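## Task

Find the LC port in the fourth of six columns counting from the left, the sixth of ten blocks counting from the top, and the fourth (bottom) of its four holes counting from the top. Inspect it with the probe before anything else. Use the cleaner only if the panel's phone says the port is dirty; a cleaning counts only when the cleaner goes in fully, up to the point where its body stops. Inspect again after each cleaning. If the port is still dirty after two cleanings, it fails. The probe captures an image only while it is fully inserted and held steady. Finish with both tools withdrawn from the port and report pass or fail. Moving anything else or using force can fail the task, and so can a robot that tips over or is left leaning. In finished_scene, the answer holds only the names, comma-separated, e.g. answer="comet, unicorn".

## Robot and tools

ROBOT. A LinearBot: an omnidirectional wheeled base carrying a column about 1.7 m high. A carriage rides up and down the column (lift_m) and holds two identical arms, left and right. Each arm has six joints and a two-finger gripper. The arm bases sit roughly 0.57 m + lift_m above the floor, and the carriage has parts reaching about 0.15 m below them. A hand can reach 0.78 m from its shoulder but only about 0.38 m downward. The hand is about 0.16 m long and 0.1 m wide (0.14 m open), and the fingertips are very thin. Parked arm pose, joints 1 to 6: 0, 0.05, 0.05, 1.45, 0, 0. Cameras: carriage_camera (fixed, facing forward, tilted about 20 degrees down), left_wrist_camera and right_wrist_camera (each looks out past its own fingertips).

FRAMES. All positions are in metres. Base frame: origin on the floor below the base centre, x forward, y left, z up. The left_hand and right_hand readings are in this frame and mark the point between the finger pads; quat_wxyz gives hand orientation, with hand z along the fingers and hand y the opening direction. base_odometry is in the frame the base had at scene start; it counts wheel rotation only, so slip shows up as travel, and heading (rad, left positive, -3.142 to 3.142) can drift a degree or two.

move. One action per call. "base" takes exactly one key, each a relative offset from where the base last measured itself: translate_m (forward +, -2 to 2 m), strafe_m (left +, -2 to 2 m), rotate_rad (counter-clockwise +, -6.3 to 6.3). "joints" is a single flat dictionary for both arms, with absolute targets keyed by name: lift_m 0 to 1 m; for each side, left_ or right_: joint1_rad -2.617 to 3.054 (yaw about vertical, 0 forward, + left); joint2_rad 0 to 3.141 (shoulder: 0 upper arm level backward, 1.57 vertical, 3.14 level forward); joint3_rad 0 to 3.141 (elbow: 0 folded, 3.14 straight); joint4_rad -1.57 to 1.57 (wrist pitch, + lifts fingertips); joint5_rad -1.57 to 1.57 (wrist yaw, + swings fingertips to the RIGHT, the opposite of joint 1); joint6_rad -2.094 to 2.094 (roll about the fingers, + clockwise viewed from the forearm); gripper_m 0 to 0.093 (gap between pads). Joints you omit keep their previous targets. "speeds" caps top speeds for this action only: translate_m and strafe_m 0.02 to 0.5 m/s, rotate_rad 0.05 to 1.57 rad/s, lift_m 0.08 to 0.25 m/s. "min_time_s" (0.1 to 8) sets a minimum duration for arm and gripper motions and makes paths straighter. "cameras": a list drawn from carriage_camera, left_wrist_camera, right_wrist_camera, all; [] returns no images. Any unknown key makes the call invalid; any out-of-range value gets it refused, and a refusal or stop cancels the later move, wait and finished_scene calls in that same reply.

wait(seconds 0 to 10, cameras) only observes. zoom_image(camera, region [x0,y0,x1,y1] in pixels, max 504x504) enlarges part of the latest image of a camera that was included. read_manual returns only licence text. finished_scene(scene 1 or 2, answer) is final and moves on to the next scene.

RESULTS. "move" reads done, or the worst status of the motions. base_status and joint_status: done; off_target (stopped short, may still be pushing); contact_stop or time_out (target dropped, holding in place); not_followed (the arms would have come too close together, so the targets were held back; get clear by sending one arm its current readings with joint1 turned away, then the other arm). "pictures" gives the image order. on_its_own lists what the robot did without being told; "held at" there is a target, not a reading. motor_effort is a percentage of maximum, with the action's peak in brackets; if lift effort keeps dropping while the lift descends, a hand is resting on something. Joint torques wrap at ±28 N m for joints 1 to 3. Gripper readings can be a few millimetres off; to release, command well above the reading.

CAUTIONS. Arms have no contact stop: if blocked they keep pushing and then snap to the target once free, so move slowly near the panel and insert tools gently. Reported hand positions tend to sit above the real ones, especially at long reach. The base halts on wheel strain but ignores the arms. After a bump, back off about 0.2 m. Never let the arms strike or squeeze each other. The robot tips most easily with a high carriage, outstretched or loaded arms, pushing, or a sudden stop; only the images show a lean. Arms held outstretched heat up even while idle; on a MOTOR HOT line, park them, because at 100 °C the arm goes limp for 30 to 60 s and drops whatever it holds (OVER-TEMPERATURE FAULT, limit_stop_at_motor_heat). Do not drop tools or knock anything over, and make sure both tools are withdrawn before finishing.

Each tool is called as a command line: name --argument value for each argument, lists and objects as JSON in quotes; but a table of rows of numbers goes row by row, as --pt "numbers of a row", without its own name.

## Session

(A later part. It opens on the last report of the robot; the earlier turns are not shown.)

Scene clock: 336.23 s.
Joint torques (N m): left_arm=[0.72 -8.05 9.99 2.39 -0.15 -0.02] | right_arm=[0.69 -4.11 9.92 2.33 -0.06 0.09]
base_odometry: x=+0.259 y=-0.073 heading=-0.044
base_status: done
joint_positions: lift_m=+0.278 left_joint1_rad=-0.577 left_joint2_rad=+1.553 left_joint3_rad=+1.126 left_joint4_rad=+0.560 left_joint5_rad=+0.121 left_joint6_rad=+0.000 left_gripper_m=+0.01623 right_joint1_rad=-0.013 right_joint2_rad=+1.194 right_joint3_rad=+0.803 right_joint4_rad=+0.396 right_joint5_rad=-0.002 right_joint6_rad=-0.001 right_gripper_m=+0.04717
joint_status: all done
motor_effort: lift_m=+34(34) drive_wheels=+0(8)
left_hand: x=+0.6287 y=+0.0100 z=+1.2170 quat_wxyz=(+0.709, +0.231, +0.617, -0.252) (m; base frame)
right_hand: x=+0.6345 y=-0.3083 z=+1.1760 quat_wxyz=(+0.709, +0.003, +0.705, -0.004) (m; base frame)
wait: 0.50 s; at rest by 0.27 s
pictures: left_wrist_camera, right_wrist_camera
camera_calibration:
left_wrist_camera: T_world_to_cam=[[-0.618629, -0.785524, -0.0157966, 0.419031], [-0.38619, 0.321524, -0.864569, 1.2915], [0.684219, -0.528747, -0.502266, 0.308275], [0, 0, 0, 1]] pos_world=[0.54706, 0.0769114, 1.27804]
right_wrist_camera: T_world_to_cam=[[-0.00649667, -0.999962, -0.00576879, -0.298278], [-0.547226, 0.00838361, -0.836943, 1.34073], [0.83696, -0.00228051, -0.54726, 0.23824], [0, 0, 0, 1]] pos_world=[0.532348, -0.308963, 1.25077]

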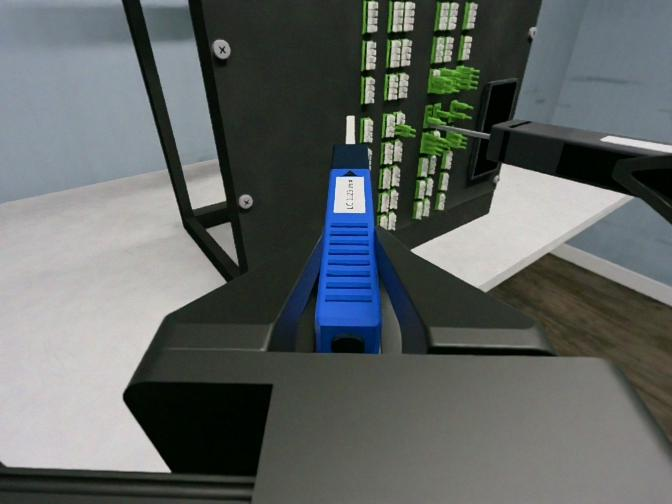

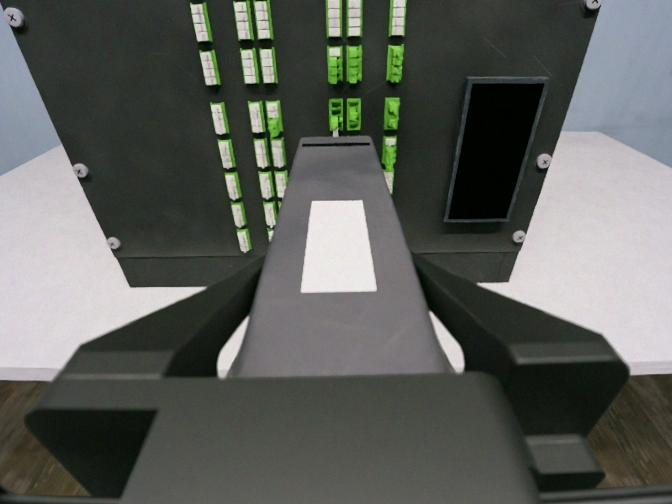

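move --joints '{"right_joint5_rad":-0.013,"lift_m":0.2776}' --cameras '[]'

move --joints '{"right_joint5_rad":-0.003}' --base '{"translate_m":0.0045}' --speeds '{"translate_m":0.02}' --cameras '[]'

wait --seconds 0.5 --cameras '["right_wrist_camera","left_wrist_camera"]'

zoom_image --camera "right_wrist_camera" --region '[320, 103, 350, 133]'

zoom_image --camera "left_wrist_camera" --region '[410, 105, 440, 135]'

Scene clock: 345.30 s.
Joint torques (N m): left_arm=[0.72 -8.06 9.92 2.42 -0.14 -0.02] | right_arm=[0.62 -4 9.99 2.35 -0.16 0.09]
move: done
base_odometry: x=+0.259 y=-0.073 heading=-0.044
base_status: not commanded
joint_positions: lift_m=+0.278 left_joint1_rad=-0.577 left_joint2_rad=+1.553 left_joint3_rad=+1.126 left_joint4_rad=+0.560 left_joint5_rad=+0.121 left_joint6_rad=+0.000 left_gripper_m=+0.01623 right_joint1_rad=-0.013 right_joint2_rad=+1.194 right_joint3_rad=+0.803 right_joint4_rad=+0.396 right_joint5_rad=-0.004 right_joint6_rad=-0.001 right_gripper_m=+0.04717
joint_status: all done
motor_effort: lift_m=+34(34) drive_wheels=-4(4)
left_hand: x=+0.6287 y=+0.0100 z=+1.2168 quat_wxyz=(+0.709, +0.231, +0.617, -0.252) (m; base frame)
right_hand: x=+0.6345 y=-0.3079 z=+1.1758 quat_wxyz=(+0.709, +0.003, +0.705, -0.003) (m; base frame)
pictures: none
No camera images: "cameras" was empty.

Scene clock: 345.90 s.
Joint torques (N m): left_arm=[0.7 -7.94 9.84 2.42 -0.15 -0.02] | right_arm=[0.59 -3.89 10.04 2.4 -0.05 0.09]
move: done
base_odometry: x=+0.263 y=-0.073 heading=-0.044
base_status: done
joint_positions: lift_m=+0.278 left_joint1_rad=-0.577 left_joint2_rad=+1.553 left_joint3_rad=+1.126 left_joint4_rad=+0.559 left_joint5_rad=+0.121 left_joint6_rad=+0.000 left_gripper_m=+0.01623 right_joint1_rad=-0.013 right_joint2_rad=+1.194 right_joint3_rad=+0.803 right_joint4_rad=+0.396 right_joint5_rad=-0.004 right_joint6_rad=-0.001 right_gripper_m=+0.04717
joint_status: all done
motor_effort: lift_m=+34(34) drive_wheels=-4(10)
left_hand: x=+0.6287 y=+0.0100 z=+1.2167 quat_wxyz=(+0.709, +0.231, +0.617, -0.252) (m; base frame)
right_hand: x=+0.6345 y=-0.3079 z=+1.1758 quat_wxyz=(+0.709, +0.003, +0.705, -0.003) (m; base frame)
pictures: none
No camera images: "cameras" was empty.

Scene clock: 346.40 s.
Joint torques (N m): left_arm=[0.7 -8.16 9.84 2.39 -0.15 -0.03] | right_arm=[0.58 -3.97 10.06 2.38 -0.05 0.08]
base_odometry: x=+0.263 y=-0.073 heading=-0.044
base_status: done
joint_positions: lift_m=+0.278 left_joint1_rad=-0.577 left_joint2_rad=+1.553 left_joint3_rad=+1.126 left_joint4_rad=+0.560 left_joint5_rad=+0.121 left_joint6_rad=+0.000 left_gripper_m=+0.01623 right_joint1_rad=-0.013 right_joint2_rad=+1.194 right_joint3_rad=+0.803 right_joint4_rad=+0.396 right_joint5_rad=-0.004 right_joint6_rad=-0.001 right_gripper_m=+0.04717
joint_status: all done
motor_effort: lift_m=+34(34) drive_wheels=-4(10)
left_hand: x=+0.6287 y=+0.0100 z=+1.2168 quat_wxyz=(+0.709, +0.231, +0.617, -0.252) (m; base frame)
right_hand: x=+0.6345 y=-0.3079 z=+1.1758 quat_wxyz=(+0.709, +0.003, +0.705, -0.003) (m; base frame)
wait: 0.50 s; at rest by 0.27 s
pictures: left_wrist_camera, right_wrist_camera
camera_calibration:
left_wrist_camera: T_world_to_cam=[[-0.618629, -0.785524, -0.0157966, 0.419028], [-0.38619, 0.321524, -0.864569, 1.29132], [0.684219, -0.528747, -0.502266, 0.308175], [0, 0, 0, 1]] pos_world=[0.54706, 0.0769114, 1.27784]
right_wrist_camera: T_world_to_cam=[[-0.00424988, -0.999974, -0.00579852, -0.29925], [-0.547246, 0.00717893, -0.836941, 1.34029], [0.836961, -0.000383684, -0.547262, 0.23877], [0, 0, 0, 1]] pos_world=[0.532352, -0.308772, 1.25067]

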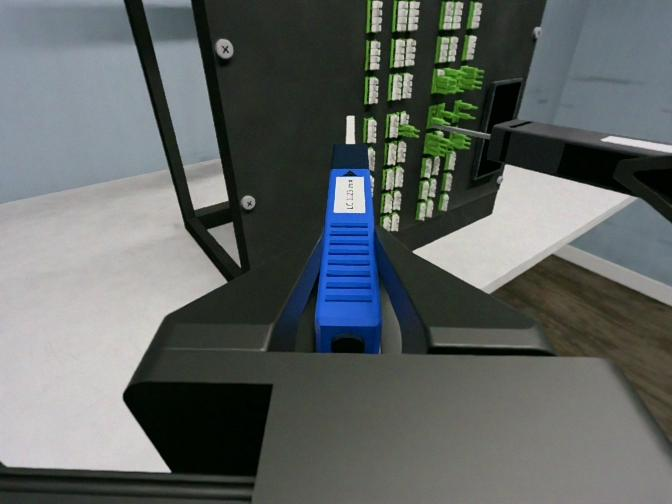

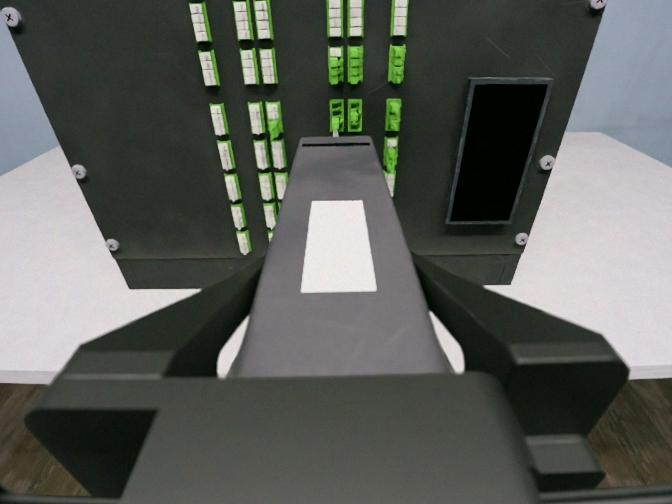

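Scaled by 16.800 from the camera's 672x504 image, which has a finer 960x720 frame.

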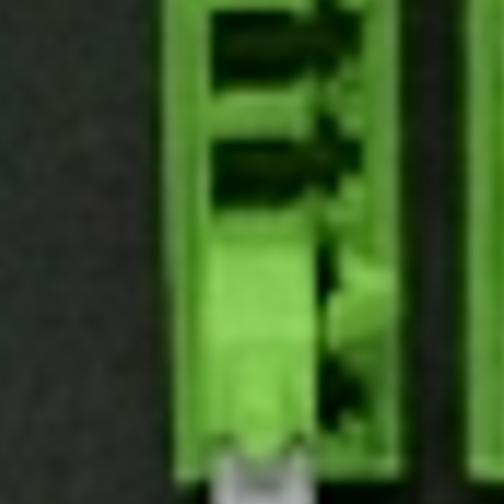

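Scaled by 16.800 from the camera's 672x504 image, which has a finer 960x720 frame.

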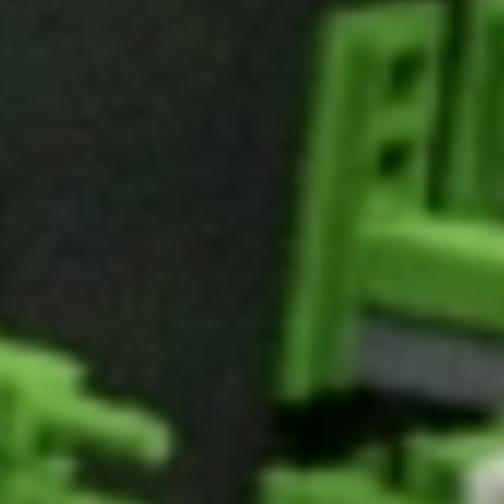

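move --base '{"translate_m":0.003}' --speeds '{"translate_m":0.02}' --cameras '[]'

wait --seconds 0.5 --cameras '["right_wrist_camera","left_wrist_camera"]'

zoom_image --camera "right_wrist_camera" --region '[320, 103, 350, 133]'

zoom_image --camera "left_wrist_camera" --region '[420, 105, 450, 135]'

Scene clock: 362.77 s.
Joint torques (N m): left_arm=[0.7 -7.99 9.85 2.42 -0.14 -0.03] | right_arm=[0.62 -3.84 10.1 2.38 -0.05 0.09]
move: done
base_odometry: x=+0.266 y=-0.073 heading=-0.044
base_status: done
joint_positions: lift_m=+0.278 left_joint1_rad=-0.577 left_joint2_rad=+1.553 left_joint3_rad=+1.126 left_joint4_rad=+0.560 left_joint5_rad=+0.121 left_joint6_rad=+0.000 left_gripper_m=+0.01623 right_joint1_rad=-0.013 right_joint2_rad=+1.196 right_joint3_rad=+0.803 right_joint4_rad=+0.397 right_joint5_rad=-0.004 right_joint6_rad=-0.001 right_gripper_m=+0.04717
joint_status: not commanded
motor_effort: lift_m=+34(34) drive_wheels=-4(9)
left_hand: x=+0.6287 y=+0.0100 z=+1.2168 quat_wxyz=(+0.709, +0.231, +0.617, -0.252) (m; base frame)
right_hand: x=+0.6349 y=-0.3079 z=+1.1751 quat_wxyz=(+0.708, +0.003, +0.706, -0.003) (m; base frame)
pictures: none
No camera images: "cameras" was empty.

Scene clock: 363.27 s.
Joint torques (N m): left_arm=[0.72 -8.08 9.94 2.41 -0.15 -0.03] | right_arm=[0.57 -4.1 10.07 2.38 -0.05 0.09]
base_odometry: x=+0.266 y=-0.073 heading=-0.044
base_status: done
joint_positions: lift_m=+0.278 left_joint1_rad=-0.577 left_joint2_rad=+1.553 left_joint3_rad=+1.126 left_joint4_rad=+0.560 left_joint5_rad=+0.121 left_joint6_rad=+0.000 left_gripper_m=+0.01623 right_joint1_rad=-0.013 right_joint2_rad=+1.196 right_joint3_rad=+0.803 right_joint4_rad=+0.397 right_joint5_rad=-0.004 right_joint6_rad=-0.001 right_gripper_m=+0.04717
joint_status: not commanded
motor_effort: lift_m=+34(34) drive_wheels=-4(9)
left_hand: x=+0.6287 y=+0.0100 z=+1.2168 quat_wxyz=(+0.709, +0.231, +0.617, -0.252) (m; base frame)
right_hand: x=+0.6349 y=-0.3079 z=+1.1751 quat_wxyz=(+0.708, +0.003, +0.706, -0.003) (m; base frame)
wait: 0.50 s; at rest by 0.27 s
pictures: left_wrist_camera, right_wrist_camera
camera_calibration:
left_wrist_camera: T_world_to_cam=[[-0.618629, -0.785524, -0.0157966, 0.419028], [-0.38619, 0.321524, -0.864569, 1.29132], [0.684219, -0.528747, -0.502266, 0.308175], [0, 0, 0, 1]] pos_world=[0.54706, 0.0769114, 1.27784]
right_wrist_camera: T_world_to_cam=[[-0.00425817, -0.999974, -0.00579128, -0.299256], [-0.548522, 0.007178, -0.836105, 1.3397], [0.836125, -0.000383636, -0.548538, 0.240069], [0, 0, 0, 1]] pos_world=[0.532851, -0.308772, 1.25008]

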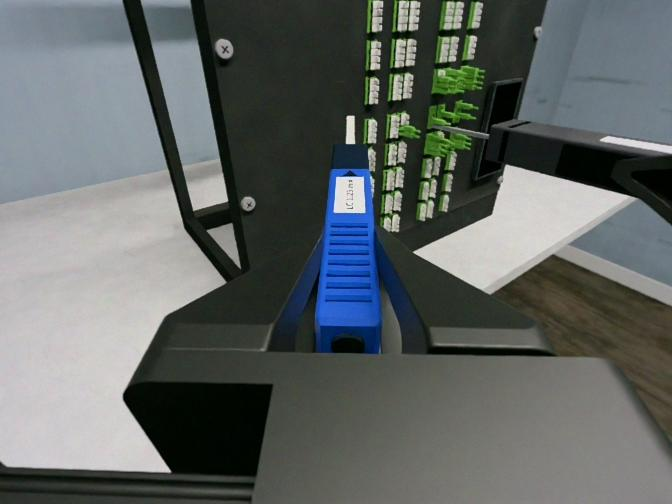

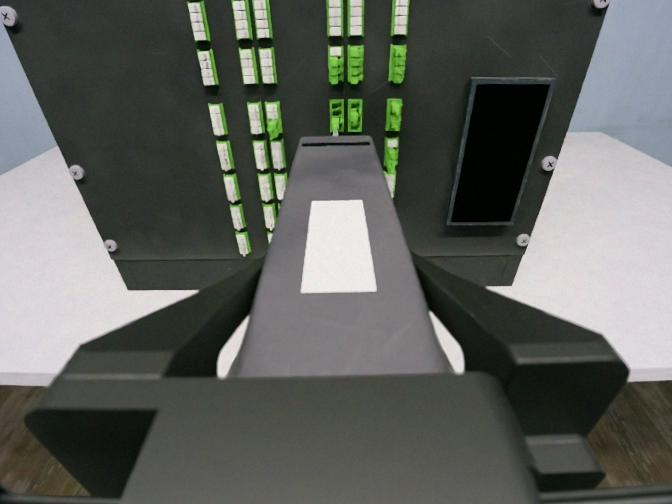

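Scaled by 16.800 from the camera's 672x504 image, which has a finer 960x720 frame.

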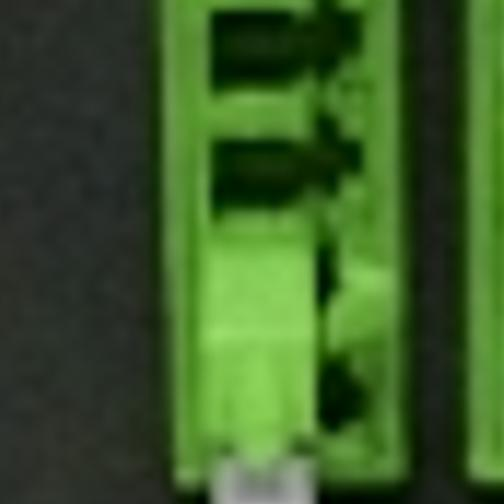

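Scaled by 16.800 from the camera's 672x504 image, which has a finer 960x720 frame.

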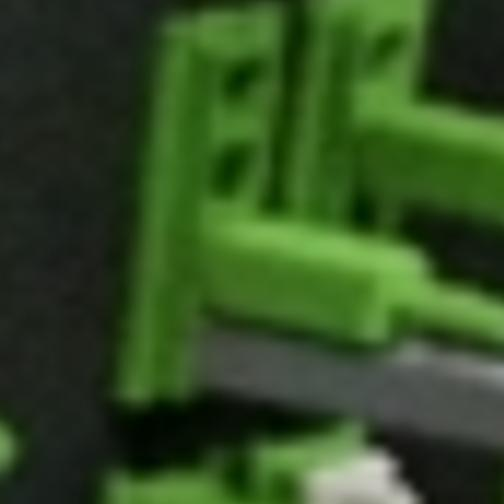

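move --base '{"translate_m":-0.002}' --speeds '{"translate_m":0.02}' --joints '{"lift_m":0.2783}' --cameras '[]'

wait --seconds 0.5 --cameras '["right_wrist_camera","left_wrist_camera"]'

zoom_image --camera "right_wrist_camera" --region '[320, 103, 350, 133]'

zoom_image --camera "left_wrist_camera" --region '[420, 105, 450, 135]'

Scene clock: 371.47 s.
Joint torques (N m): left_arm=[0.76 -8.1 9.88 2.38 -0.14 -0.02] | right_arm=[0.62 -4.26 10.04 2.35 -0.03 0.1]
move: done
base_odometry: x=+0.264 y=-0.073 heading=-0.044
base_status: done
joint_positions: lift_m=+0.278 left_joint1_rad=-0.577 left_joint2_rad=+1.553 left_joint3_rad=+1.126 left_joint4_rad=+0.559 left_joint5_rad=+0.121 left_joint6_rad=+0.000 left_gripper_m=+0.01623 right_joint1_rad=-0.013 right_joint2_rad=+1.199 right_joint3_rad=+0.803 right_joint4_rad=+0.400 right_joint5_rad=-0.004 right_joint6_rad=-0.001 right_gripper_m=+0.04717
joint_status: all done
motor_effort: lift_m=+35(38) drive_wheels=-3(11)
left_hand: x=+0.6288 y=+0.0100 z=+1.2172 quat_wxyz=(+0.709, +0.231, +0.617, -0.252) (m; base frame)
right_hand: x=+0.6355 y=-0.3079 z=+1.1755 quat_wxyz=(+0.708, +0.003, +0.706, -0.003) (m; base frame)
pictures: none
No camera images: "cameras" was empty.

Scene clock: 371.97 s.
Joint torques (N m): left_arm=[0.7 -8.13 10.07 2.41 -0.15 -0.02] | right_arm=[0.64 -4.27 10.06 2.34 -0.05 0.09]
base_odometry: x=+0.264 y=-0.073 heading=-0.044
base_status: done
joint_positions: lift_m=+0.278 left_joint1_rad=-0.577 left_joint2_rad=+1.553 left_joint3_rad=+1.126 left_joint4_rad=+0.559 left_joint5_rad=+0.121 left_joint6_rad=+0.000 left_gripper_m=+0.01623 right_joint1_rad=-0.013 right_joint2_rad=+1.199 right_joint3_rad=+0.803 right_joint4_rad=+0.400 right_joint5_rad=-0.004 right_joint6_rad=-0.001 right_gripper_m=+0.04717
joint_status: all done
motor_effort: lift_m=+35(38) drive_wheels=+0(11)
left_hand: x=+0.6288 y=+0.0100 z=+1.2172 quat_wxyz=(+0.709, +0.231, +0.617, -0.252) (m; base frame)
right_hand: x=+0.6355 y=-0.3079 z=+1.1755 quat_wxyz=(+0.708, +0.003, +0.706, -0.003) (m; base frame)
wait: 0.50 s; at rest by 0.27 s
pictures: left_wrist_camera, right_wrist_camera
camera_calibration:
left_wrist_camera: T_world_to_cam=[[-0.61863, -0.785525, -0.0157178, 0.41898], [-0.386768, 0.321886, -0.864176, 1.29156], [0.683891, -0.528526, -0.502945, 0.309217], [0, 0, 0, 1]] pos_world=[0.547259, 0.076812, 1.27824]
right_wrist_camera: T_world_to_cam=[[-0.00425389, -0.999974, -0.0057942, -0.29935], [-0.547919, 0.00717782, -0.836501, 1.34045], [0.836521, -0.000383627, -0.547935, 0.238765], [0, 0, 0, 1]] pos_world=[0.533452, -0.308872, 1.25038]

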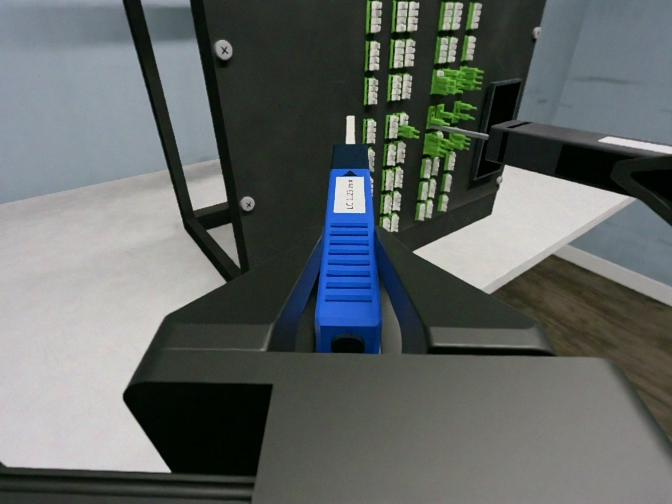

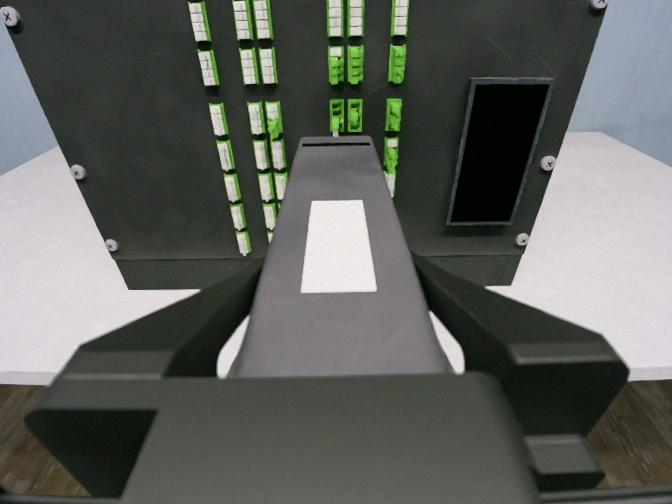

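Scaled by 16.800 from the camera's 672x504 image, which has a finer 960x720 frame.

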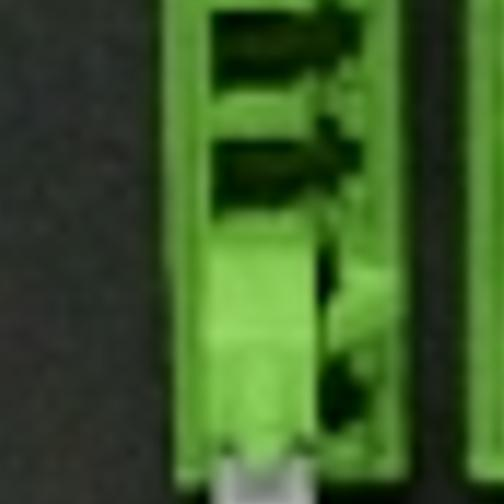

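Scaled by 16.800 from the camera's 672x504 image, which has a finer 960x720 frame.

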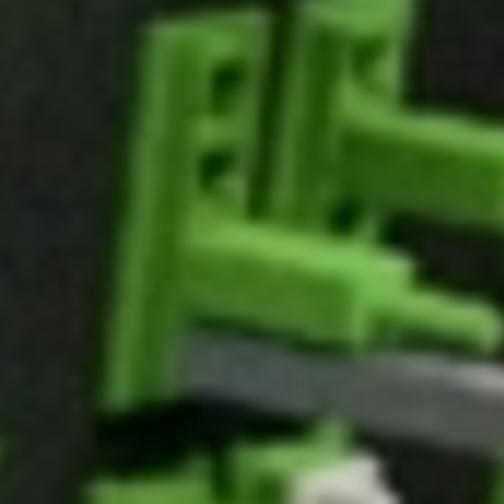

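move --base '{"translate_m":0.0045}' --speeds '{"translate_m":0.02}' --cameras '[]'

wait --seconds 0.5 --cameras '["right_wrist_camera","left_wrist_camera"]'

zoom_image --camera "right_wrist_camera" --region '[320, 103, 350, 133]'

zoom_image --camera "left_wrist_camera" --region '[420, 105, 450, 135]'

Scene clock: 378.97 s.
Joint torques (N m): left_arm=[0.65 -8.12 9.87 2.43 -0.15 -0.02] | right_arm=[0.44 -3.48 10.07 2.46 -0.05 0.09]
move: done
base_odometry: x=+0.268 y=-0.074 heading=-0.045
base_status: done
joint_positions: lift_m=+0.278 left_joint1_rad=-0.577 left_joint2_rad=+1.553 left_joint3_rad=+1.126 left_joint4_rad=+0.559 left_joint5_rad=+0.121 left_joint6_rad=+0.000 left_gripper_m=+0.01623 right_joint1_rad=-0.013 right_joint2_rad=+1.190 right_joint3_rad=+0.803 right_joint4_rad=+0.388 right_joint5_rad=-0.004 right_joint6_rad=-0.001 right_gripper_m=+0.04717
joint_status: not commanded
motor_effort: lift_m=+35(35) drive_wheels=+2(8)
left_hand: x=+0.6288 y=+0.0100 z=+1.2172 quat_wxyz=(+0.709, +0.231, +0.617, -0.252) (m; base frame)
right_hand: x=+0.6336 y=-0.3079 z=+1.1760 quat_wxyz=(+0.707, +0.003, +0.707, -0.003) (m; base frame)
pictures: none
No camera images: "cameras" was empty.

Scene clock: 379.47 s.
Joint torques (N m): left_arm=[0.73 -8.12 9.94 2.43 -0.15 -0.02] | right_arm=[0.59 -3.55 10.07 2.45 -0.05 0.09]
base_odometry: x=+0.268 y=-0.074 heading=-0.045
base_status: done
joint_positions: lift_m=+0.278 left_joint1_rad=-0.577 left_joint2_rad=+1.553 left_joint3_rad=+1.126 left_joint4_rad=+0.559 left_joint5_rad=+0.121 left_joint6_rad=+0.000 left_gripper_m=+0.01623 right_joint1_rad=-0.013 right_joint2_rad=+1.190 right_joint3_rad=+0.803 right_joint4_rad=+0.388 right_joint5_rad=-0.004 right_joint6_rad=-0.001 right_gripper_m=+0.04717
joint_status: not commanded
motor_effort: lift_m=+35(35) drive_wheels=+2(8)
left_hand: x=+0.6288 y=+0.0100 z=+1.2172 quat_wxyz=(+0.709, +0.231, +0.617, -0.252) (m; base frame)
right_hand: x=+0.6336 y=-0.3079 z=+1.1760 quat_wxyz=(+0.707, +0.003, +0.707, -0.003) (m; base frame)
wait: 0.50 s; at rest by 0.27 s
pictures: left_wrist_camera, right_wrist_camera
camera_calibration:
left_wrist_camera: T_world_to_cam=[[-0.61863, -0.785525, -0.0157178, 0.41898], [-0.386768, 0.321886, -0.864176, 1.29156], [0.683891, -0.528526, -0.502945, 0.309217], [0, 0, 0, 1]] pos_world=[0.547259, 0.076812, 1.27824]
right_wrist_camera: T_world_to_cam=[[-0.00427352, -0.999974, -0.00577972, -0.299259], [-0.550746, 0.0071778, -0.834642, 1.33951], [0.834662, -0.000383703, -0.550763, 0.245133], [0, 0, 0, 1]] pos_world=[0.531848, -0.308772, 1.25129]

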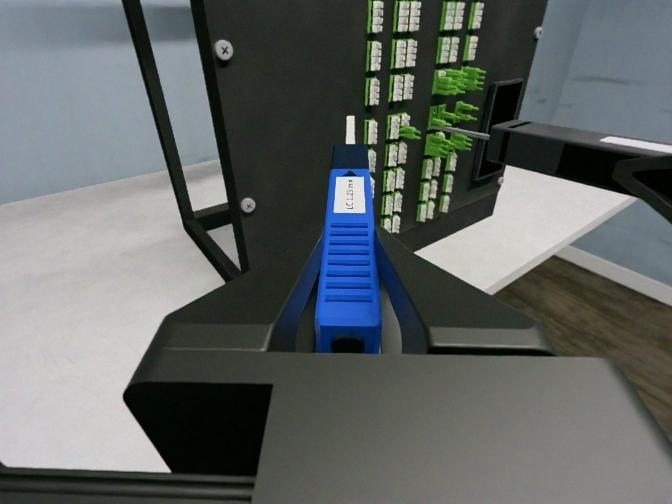

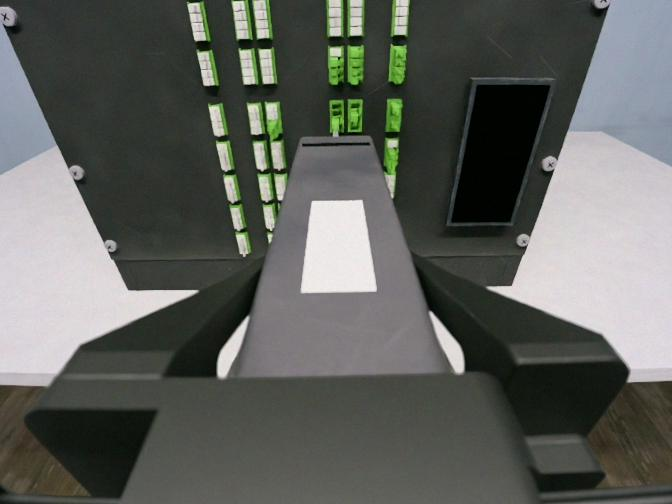

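Scaled by 16.800 from the camera's 672x504 image, which has a finer 960x720 frame.

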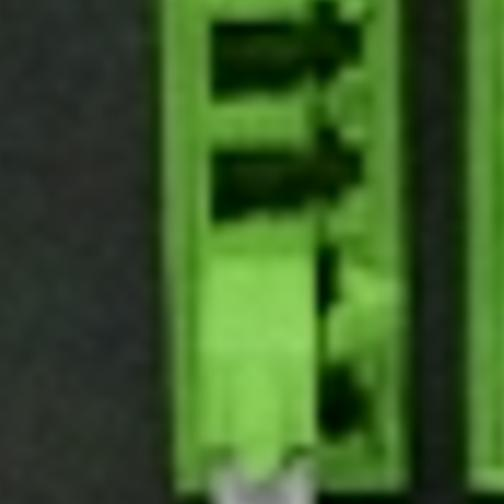

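Scaled by 16.800 from the camera's 672x504 image, which has a finer 960x720 frame.

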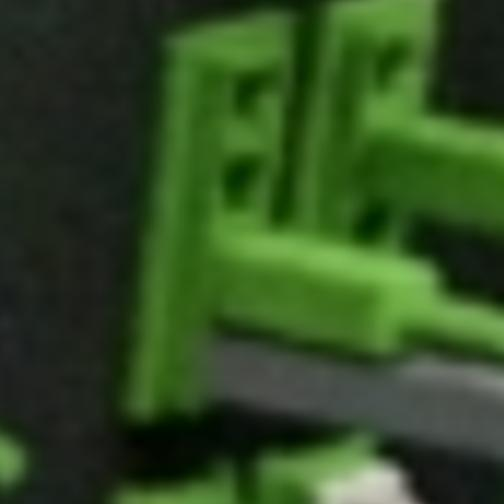

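move --base '{"translate_m":-0.008}' --speeds '{"translate_m":0.02}' --cameras '[]'

wait --seconds 0.5 --cameras '["right_wrist_camera","left_wrist_camera"]'

zoom_image --camera "right_wrist_camera" --region '[320, 103, 350, 133]'

zoom_image --camera "left_wrist_camera" --region '[415, 105, 445, 135]'

Scene clock: 422.53 s.
Joint torques (N m): left_arm=[0.81 -7.99 9.92 2.43 -0.15 -0.03] | right_arm=[0.61 -4.53 9.87 2.32 -0.04 0.09]
move: done
base_odometry: x=+0.260 y=-0.073 heading=-0.045
base_status: done
joint_positions: lift_m=+0.278 left_joint1_rad=-0.577 left_joint2_rad=+1.553 left_joint3_rad=+1.126 left_joint4_rad=+0.559 left_joint5_rad=+0.122 left_joint6_rad=+0.000 left_gripper_m=+0.01623 right_joint1_rad=-0.013 right_joint2_rad=+1.202 right_joint3_rad=+0.803 right_joint4_rad=+0.403 right_joint5_rad=-0.004 right_joint6_rad=-0.001 right_gripper_m=+0.04717
joint_status: not commanded
motor_effort: lift_m=+35(35) drive_wheels=-1(9)
left_hand: x=+0.6287 y=+0.0099 z=+1.2172 quat_wxyz=(+0.708, +0.231, +0.617, -0.252) (m; base frame)
right_hand: x=+0.6361 y=-0.3079 z=+1.1751 quat_wxyz=(+0.708, +0.003, +0.706, -0.003) (m; base frame)
pictures: none
No camera images: "cameras" was empty.

Scene clock: 423.03 s.
Joint torques (N m): left_arm=[0.72 -8.08 9.95 2.44 -0.15 -0.02] | right_arm=[0.61 -4.51 10.09 2.31 -0.04 0.09]
base_odometry: x=+0.260 y=-0.073 heading=-0.045
base_status: done
joint_positions: lift_m=+0.278 left_joint1_rad=-0.577 left_joint2_rad=+1.553 left_joint3_rad=+1.126 left_joint4_rad=+0.559 left_joint5_rad=+0.122 left_joint6_rad=+0.000 left_gripper_m=+0.01623 right_joint1_rad=-0.013 right_joint2_rad=+1.202 right_joint3_rad=+0.803 right_joint4_rad=+0.403 right_joint5_rad=-0.004 right_joint6_rad=-0.001 right_gripper_m=+0.04717
joint_status: not commanded
motor_effort: lift_m=+35(35) drive_wheels=-1(9)
left_hand: x=+0.6287 y=+0.0099 z=+1.2172 quat_wxyz=(+0.708, +0.231, +0.617, -0.252) (m; base frame)
right_hand: x=+0.6361 y=-0.3079 z=+1.1751 quat_wxyz=(+0.708, +0.003, +0.706, -0.003) (m; base frame)
wait: 0.50 s; at rest by 0.27 s
pictures: left_wrist_camera, right_wrist_camera
camera_calibration:
left_wrist_camera: T_world_to_cam=[[-0.618907, -0.785306, -0.0157682, 0.419116], [-0.386642, 0.322068, -0.864165, 1.29143], [0.683712, -0.528741, -0.502962, 0.309422], [0, 0, 0, 1]] pos_world=[0.547158, 0.0768119, 1.27824]
right_wrist_camera: T_world_to_cam=[[-0.00425389, -0.999974, -0.0057942, -0.29935], [-0.547919, 0.00717782, -0.836501, 1.34039], [0.836521, -0.000383627, -0.547935, 0.238127], [0, 0, 0, 1]] pos_world=[0.533952, -0.308872, 1.24998]

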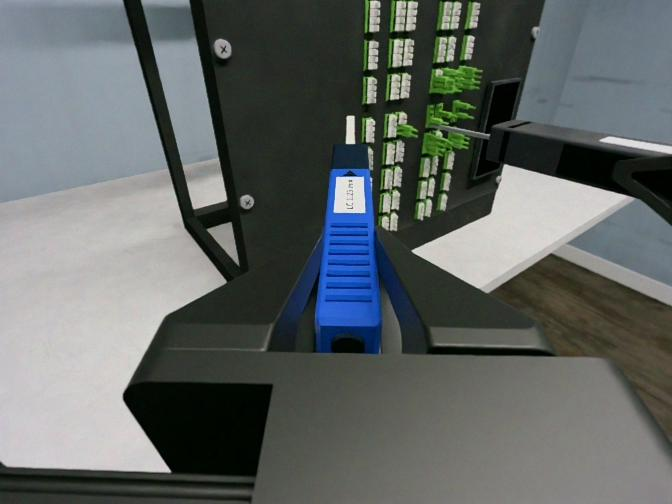

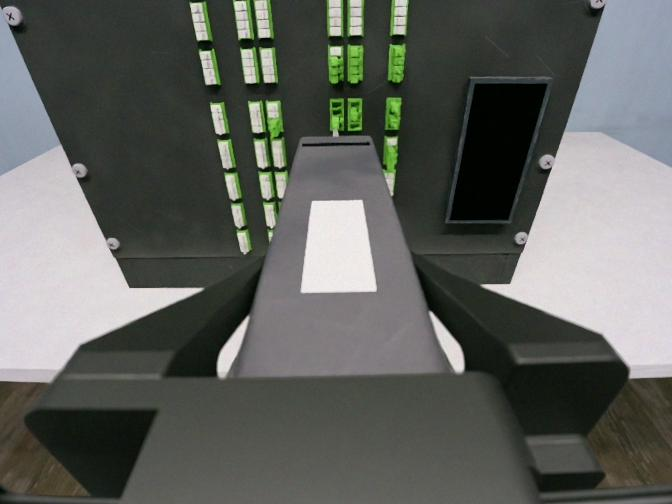

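Scaled by 16.800 from the camera's 672x504 image, which has a finer 960x720 frame.

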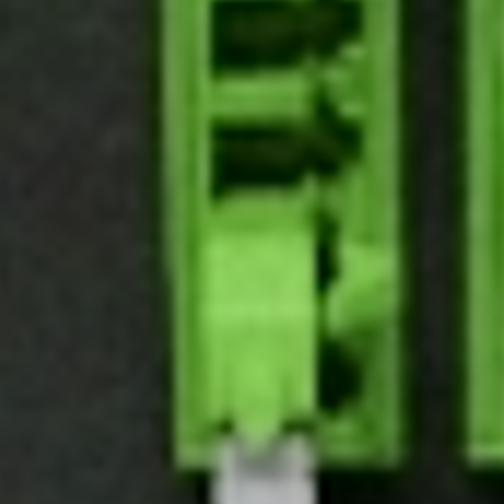

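Scaled by 16.800 from the camera's 672x504 image, which has a finer 960x720 frame.

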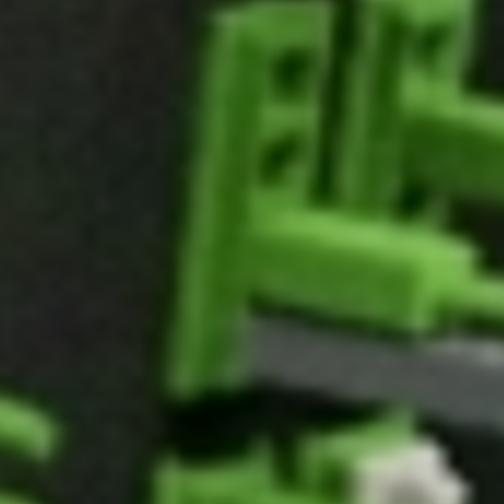

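move --joints '{"lift_m":0.2776}' --base '{"translate_m":0.005}' --speeds '{"translate_m":0.02}' --cameras '[]'

move --base '{"translate_m":0.004}' --speeds '{"translate_m":0.02}' --cameras '[]'

wait --seconds 0.5 --cameras '["right_wrist_camera","left_wrist_camera"]'

zoom_image --camera "right_wrist_camera" --region '[320, 103, 350, 133]'

zoom_image --camera "left_wrist_camera" --region '[415, 105, 445, 135]'

Scene clock: 437.27 s.
Joint torques (N m): left_arm=[0.72 -8.09 10.02 2.43 -0.15 -0.02] | right_arm=[0.59 -4.53 10.04 2.3 -0.04 0.09]
move: done
base_odometry: x=+0.265 y=-0.074 heading=-0.045
base_status: done
joint_positions: lift_m=+0.278 left_joint1_rad=-0.577 left_joint2_rad=+1.553 left_joint3_rad=+1.126 left_joint4_rad=+0.559 left_joint5_rad=+0.122 left_joint6_rad=+0.000 left_gripper_m=+0.01623 right_joint1_rad=-0.013 right_joint2_rad=+1.202 right_joint3_rad=+0.803 right_joint4_rad=+0.405 right_joint5_rad=-0.004 right_joint6_rad=-0.001 right_gripper_m=+0.04717
joint_status: all done
motor_effort: lift_m=+35(36) drive_wheels=+0(5)
left_hand: x=+0.6287 y=+0.0099 z=+1.2165 quat_wxyz=(+0.708, +0.231, +0.617, -0.252) (m; base frame)
right_hand: x=+0.6361 y=-0.3079 z=+1.1748 quat_wxyz=(+0.709, +0.003, +0.705, -0.003) (m; base frame)
pictures: none
No camera images: "cameras" was empty.

Scene clock: 437.83 s.
Joint torques (N m): left_arm=[0.76 -8.05 9.88 2.44 -0.15 -0.02] | right_arm=[0.53 -2.93 9.89 2.5 -0.06 0.08]
move: done
base_odometry: x=+0.269 y=-0.074 heading=-0.045
base_status: done
joint_positions: lift_m=+0.278 left_joint1_rad=-0.577 left_joint2_rad=+1.553 left_joint3_rad=+1.126 left_joint4_rad=+0.559 left_joint5_rad=+0.122 left_joint6_rad=+0.000 left_gripper_m=+0.01623 right_joint1_rad=-0.013 right_joint2_rad=+1.185 right_joint3_rad=+0.803 right_joint4_rad=+0.384 right_joint5_rad=-0.004 right_joint6_rad=-0.001 right_gripper_m=+0.04717
joint_status: not commanded
motor_effort: lift_m=+35(35) drive_wheels=+1(6)
left_hand: x=+0.6287 y=+0.0099 z=+1.2165 quat_wxyz=(+0.708, +0.231, +0.617, -0.252) (m; base frame)
right_hand: x=+0.6326 y=-0.3079 z=+1.1763 quat_wxyz=(+0.708, +0.003, +0.707, -0.003) (m; base frame)
pictures: none
No camera images: "cameras" was empty.

Scene clock: 438.33 s.
Joint torques (N m): left_arm=[0.72 -8.09 9.95 2.4 -0.15 -0.02] | right_arm=[0.59 -3.14 10.07 2.48 -0.05 0.09]
base_odometry: x=+0.269 y=-0.074 heading=-0.045
base_status: done
joint_positions: lift_m=+0.278 left_joint1_rad=-0.577 left_joint2_rad=+1.553 left_joint3_rad=+1.126 left_joint4_rad=+0.559 left_joint5_rad=+0.122 left_joint6_rad=+0.000 left_gripper_m=+0.01623 right_joint1_rad=-0.013 right_joint2_rad=+1.185 right_joint3_rad=+0.803 right_joint4_rad=+0.384 right_joint5_rad=-0.004 right_joint6_rad=-0.001 right_gripper_m=+0.04717
joint_status: not commanded
motor_effort: lift_m=+35(35) drive_wheels=+1(6)
left_hand: x=+0.6287 y=+0.0099 z=+1.2165 quat_wxyz=(+0.708, +0.231, +0.617, -0.252) (m; base frame)
right_hand: x=+0.6326 y=-0.3079 z=+1.1763 quat_wxyz=(+0.708, +0.003, +0.707, -0.003) (m; base frame)
wait: 0.50 s; at rest by 0.27 s
pictures: left_wrist_camera, right_wrist_camera
camera_calibration:
left_wrist_camera: T_world_to_cam=[[-0.618907, -0.785306, -0.0157682, 0.419105], [-0.386642, 0.322068, -0.864165, 1.29082], [0.683712, -0.528741, -0.502962, 0.30907], [0, 0, 0, 1]] pos_world=[0.547158, 0.0768119, 1.27754]
right_wrist_camera: T_world_to_cam=[[-0.00427005, -0.999974, -0.00578388, -0.29926], [-0.550144, 0.00717909, -0.835039, 1.33925], [0.835059, -0.000383692, -0.55016, 0.245195], [0, 0, 0, 1]] pos_world=[0.530749, -0.308772, 1.25149]

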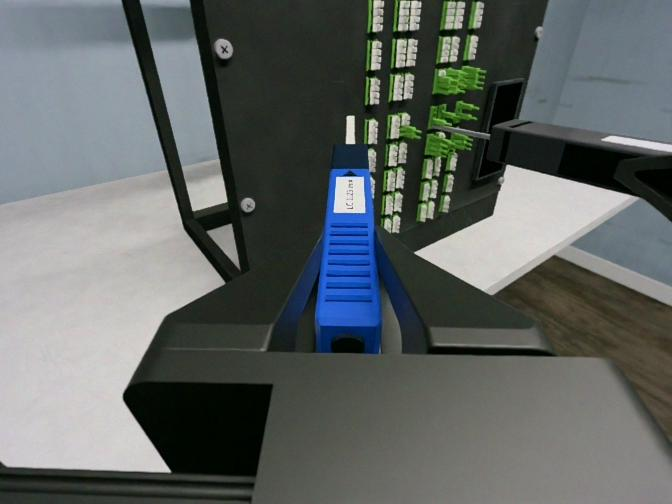

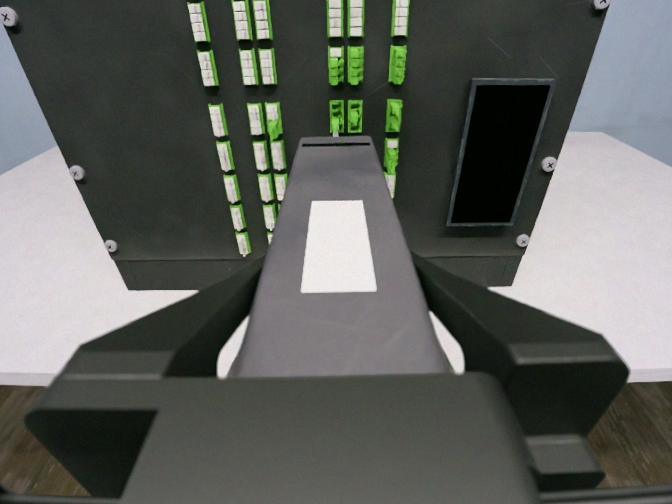

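Scaled by 16.800 from the camera's 672x504 image, which has a finer 960x720 frame.

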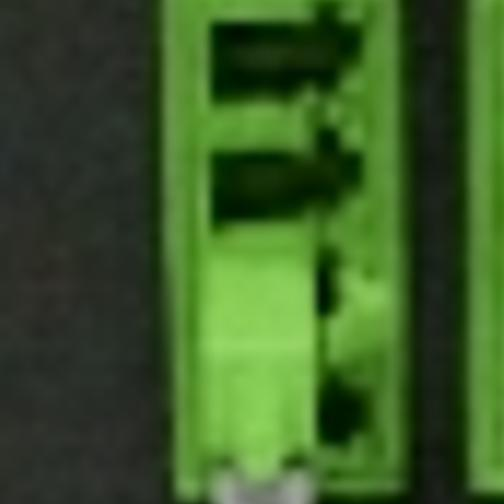

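Scaled by 16.800 from the camera's 672x504 image, which has a finer 960x720 frame.

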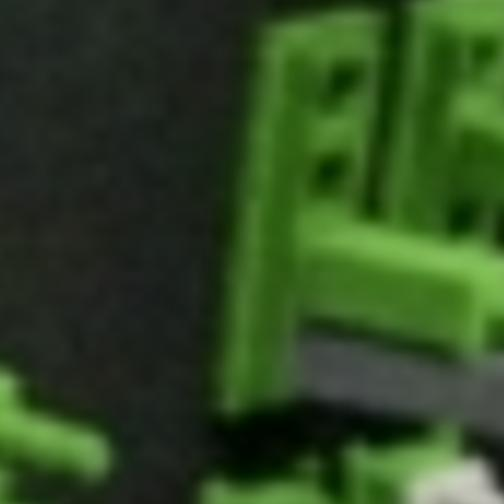

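move --joints '{"left_joint2_rad":1.768,"left_joint3_rad":0.928,"left_joint4_rad":1.25}' --min_time_s 2 --cameras '["left_wrist_camera","carriage_camera"]'

Scene clock: 479.83 s.
Joint torques (N m): left_arm=[0.72 -7.82 6.01 2.3 -0.17 -0.03] | right_arm=[0.59 -3.11 10.1 2.5 -0.05 0.1]
move: done
base_odometry: x=+0.269 y=-0.074 heading=-0.045
base_status: not commanded
joint_positions: lift_m=+0.278 left_joint1_rad=-0.577 left_joint2_rad=+1.759 left_joint3_rad=+0.938 left_joint4_rad=+1.229 left_joint5_rad=+0.122 left_joint6_rad=+0.000 left_gripper_m=+0.01623 right_joint1_rad=-0.013 right_joint2_rad=+1.185 right_joint3_rad=+0.803 right_joint4_rad=+0.384 right_joint5_rad=-0.004 right_joint6_rad=-0.001 right_gripper_m=+0.04717
joint_status: all done
motor_effort: lift_m=+35(35) drive_wheels=+1(1)
left_hand: x=+0.6280 y=+0.0104 z=+1.1852 quat_wxyz=(+0.790, +0.205, +0.511, -0.269) (m; base frame)
right_hand: x=+0.6326 y=-0.3079 z=+1.1763 quat_wxyz=(+0.708, +0.003, +0.707, -0.003) (m; base frame)
pictures: carriage_camera, left_wrist_camera
camera_calibration:
carriage_camera: T_world_to_cam=[[0.0407286, -0.998992, -0.0188871, 0.0156055], [-0.3578, 0.00306708, -0.933793, 1.2348], [0.93291, 0.0447899, -0.357314, 0.343104], [0, 0, 0, 1]] pos_world=[0.121091, -0.00356507, 1.27594]
left_wrist_camera: T_world_to_cam=[[-0.612434, -0.789518, -0.0398185, 0.443063], [-0.173282, 0.18322, -0.96768, 1.25353], [0.771296, -0.58574, -0.24902, -0.0613199], [0, 0, 0, 1]] pos_world=[0.535858, 0.0842171, 1.21539]

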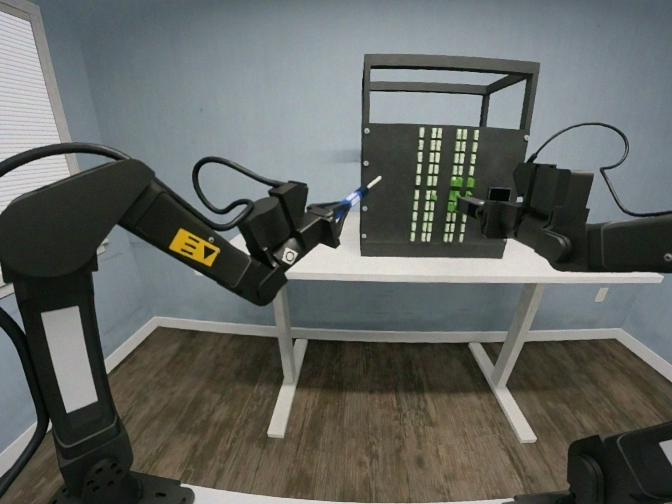

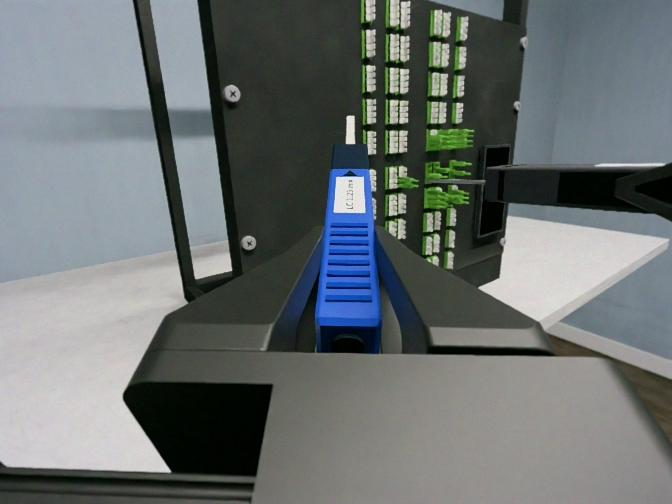

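Great side view.

zoom_image --camera "left_wrist_camera" --region '[420, 155, 460, 195]'

zoom_image --camera "left_wrist_camera" --region '[410, 120, 510, 220]'

Scaled by 12.600 from the camera's 672x504 image, which has a finer 960x720 frame.

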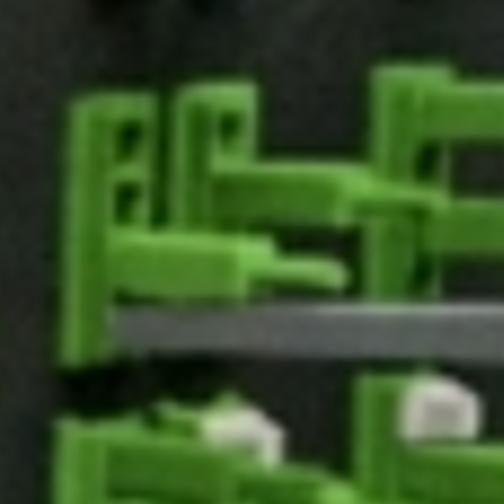

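Scaled by 5.040 from the camera's 672x504 image, which has a finer 960x720 frame.

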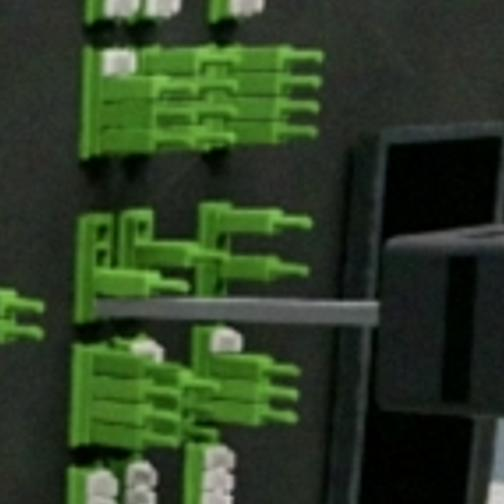

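move --base '{"translate_m":-0.007}' --speeds '{"translate_m":0.02}' --cameras '[]'

wait --seconds 0.5 --cameras '["right_wrist_camera","left_wrist_camera"]'

zoom_image --camera "right_wrist_camera" --region '[320, 103, 350, 133]'

zoom_image --camera "left_wrist_camera" --region '[415, 158, 445, 188]'

Scene clock: 496.20 s.
Joint torques (N m): left_arm=[0.83 -7.84 5.9 2.16 -0.17 -0.03] | right_arm=[0.55 -4.19 10.07 2.34 -0.05 0.09]
move: done
base_odometry: x=+0.262 y=-0.074 heading=-0.045
base_status: done
joint_positions: lift_m=+0.278 left_joint1_rad=-0.577 left_joint2_rad=+1.761 left_joint3_rad=+0.938 left_joint4_rad=+1.236 left_joint5_rad=+0.122 left_joint6_rad=+0.000 left_gripper_m=+0.01623 right_joint1_rad=-0.013 right_joint2_rad=+1.198 right_joint3_rad=+0.803 right_joint4_rad=+0.400 right_joint5_rad=-0.004 right_joint6_rad=-0.001 right_gripper_m=+0.04717
joint_status: not commanded
motor_effort: lift_m=+35(35) drive_wheels=-2(10)
left_hand: x=+0.6278 y=+0.0105 z=+1.1857 quat_wxyz=(+0.792, +0.204, +0.509, -0.270) (m; base frame)
right_hand: x=+0.6352 y=-0.3079 z=+1.1752 quat_wxyz=(+0.709, +0.003, +0.705, -0.003) (m; base frame)
pictures: none
No camera images: "cameras" was empty.

Scene clock: 496.70 s.
Joint torques (N m): left_arm=[0.77 -8.05 5.86 2.2 -0.17 -0.03] | right_arm=[0.58 -4.12 10.06 2.36 -0.05 0.08]
base_odometry: x=+0.262 y=-0.074 heading=-0.045
base_status: done
joint_positions: lift_m=+0.278 left_joint1_rad=-0.577 left_joint2_rad=+1.761 left_joint3_rad=+0.938 left_joint4_rad=+1.237 left_joint5_rad=+0.122 left_joint6_rad=+0.000 left_gripper_m=+0.01623 right_joint1_rad=-0.013 right_joint2_rad=+1.198 right_joint3_rad=+0.803 right_joint4_rad=+0.400 right_joint5_rad=-0.004 right_joint6_rad=-0.001 right_gripper_m=+0.04717
joint_status: not commanded
motor_effort: lift_m=+35(35) drive_wheels=-1(10)
left_hand: x=+0.6277 y=+0.0105 z=+1.1859 quat_wxyz=(+0.792, +0.204, +0.509, -0.270) (m; base frame)
right_hand: x=+0.6352 y=-0.3079 z=+1.1752 quat_wxyz=(+0.709, +0.003, +0.705, -0.003) (m; base frame)
wait: 0.50 s; at rest by 0.27 s
pictures: left_wrist_camera, right_wrist_camera
camera_calibration:
left_wrist_camera: T_world_to_cam=[[-0.612242, -0.789645, -0.0402616, 0.443428], [-0.168926, 0.180381, -0.968982, 1.25302], [0.772414, -0.586451, -0.243829, -0.0677217], [0, 0, 0, 1]] pos_world=[0.535463, 0.0844138, 1.2155]
right_wrist_camera: T_world_to_cam=[[-0.00424988, -0.999974, -0.00579852, -0.29925], [-0.547246, 0.00717893, -0.836941, 1.34017], [0.836961, -0.000383684, -0.547262, 0.237856], [0, 0, 0, 1]] pos_world=[0.533052, -0.308772, 1.25007]

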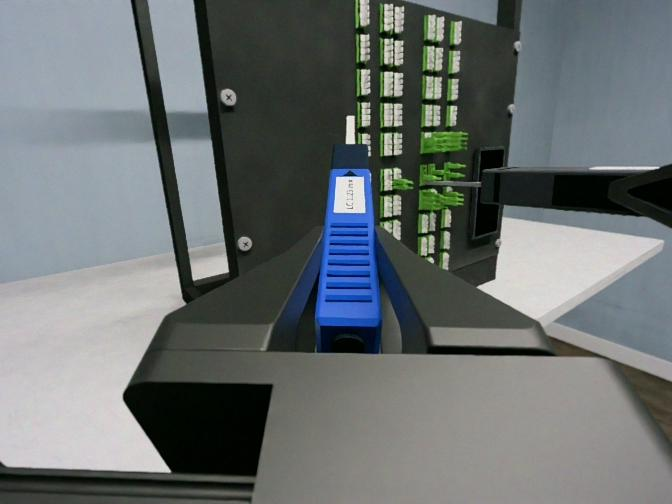

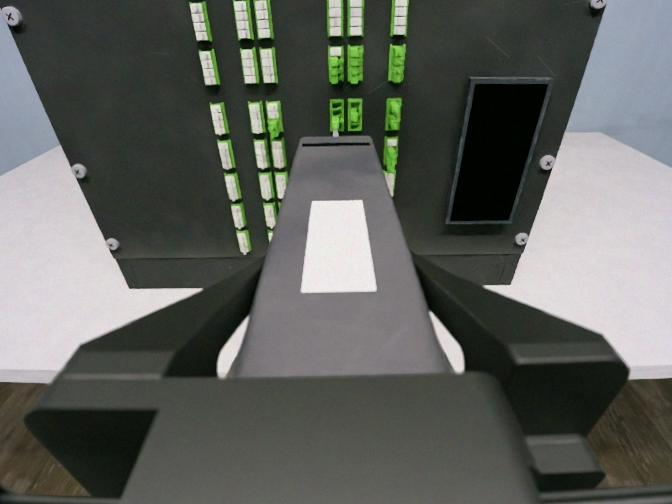

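Scaled by 16.800 from the camera's 672x504 image, which has a finer 960x720 frame.

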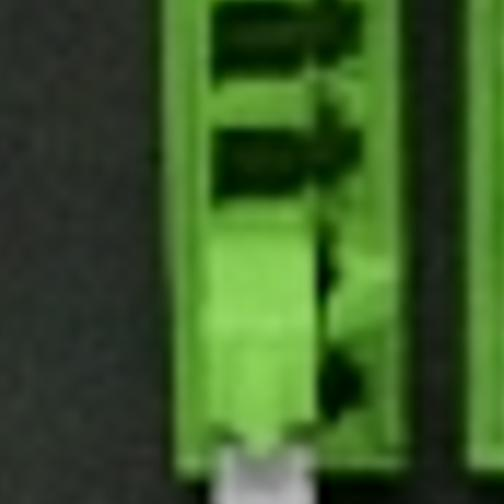

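Scaled by 16.800 from the camera's 672x504 image, which has a finer 960x720 frame.

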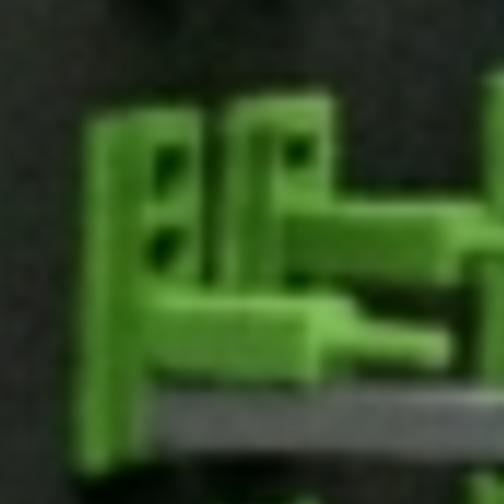

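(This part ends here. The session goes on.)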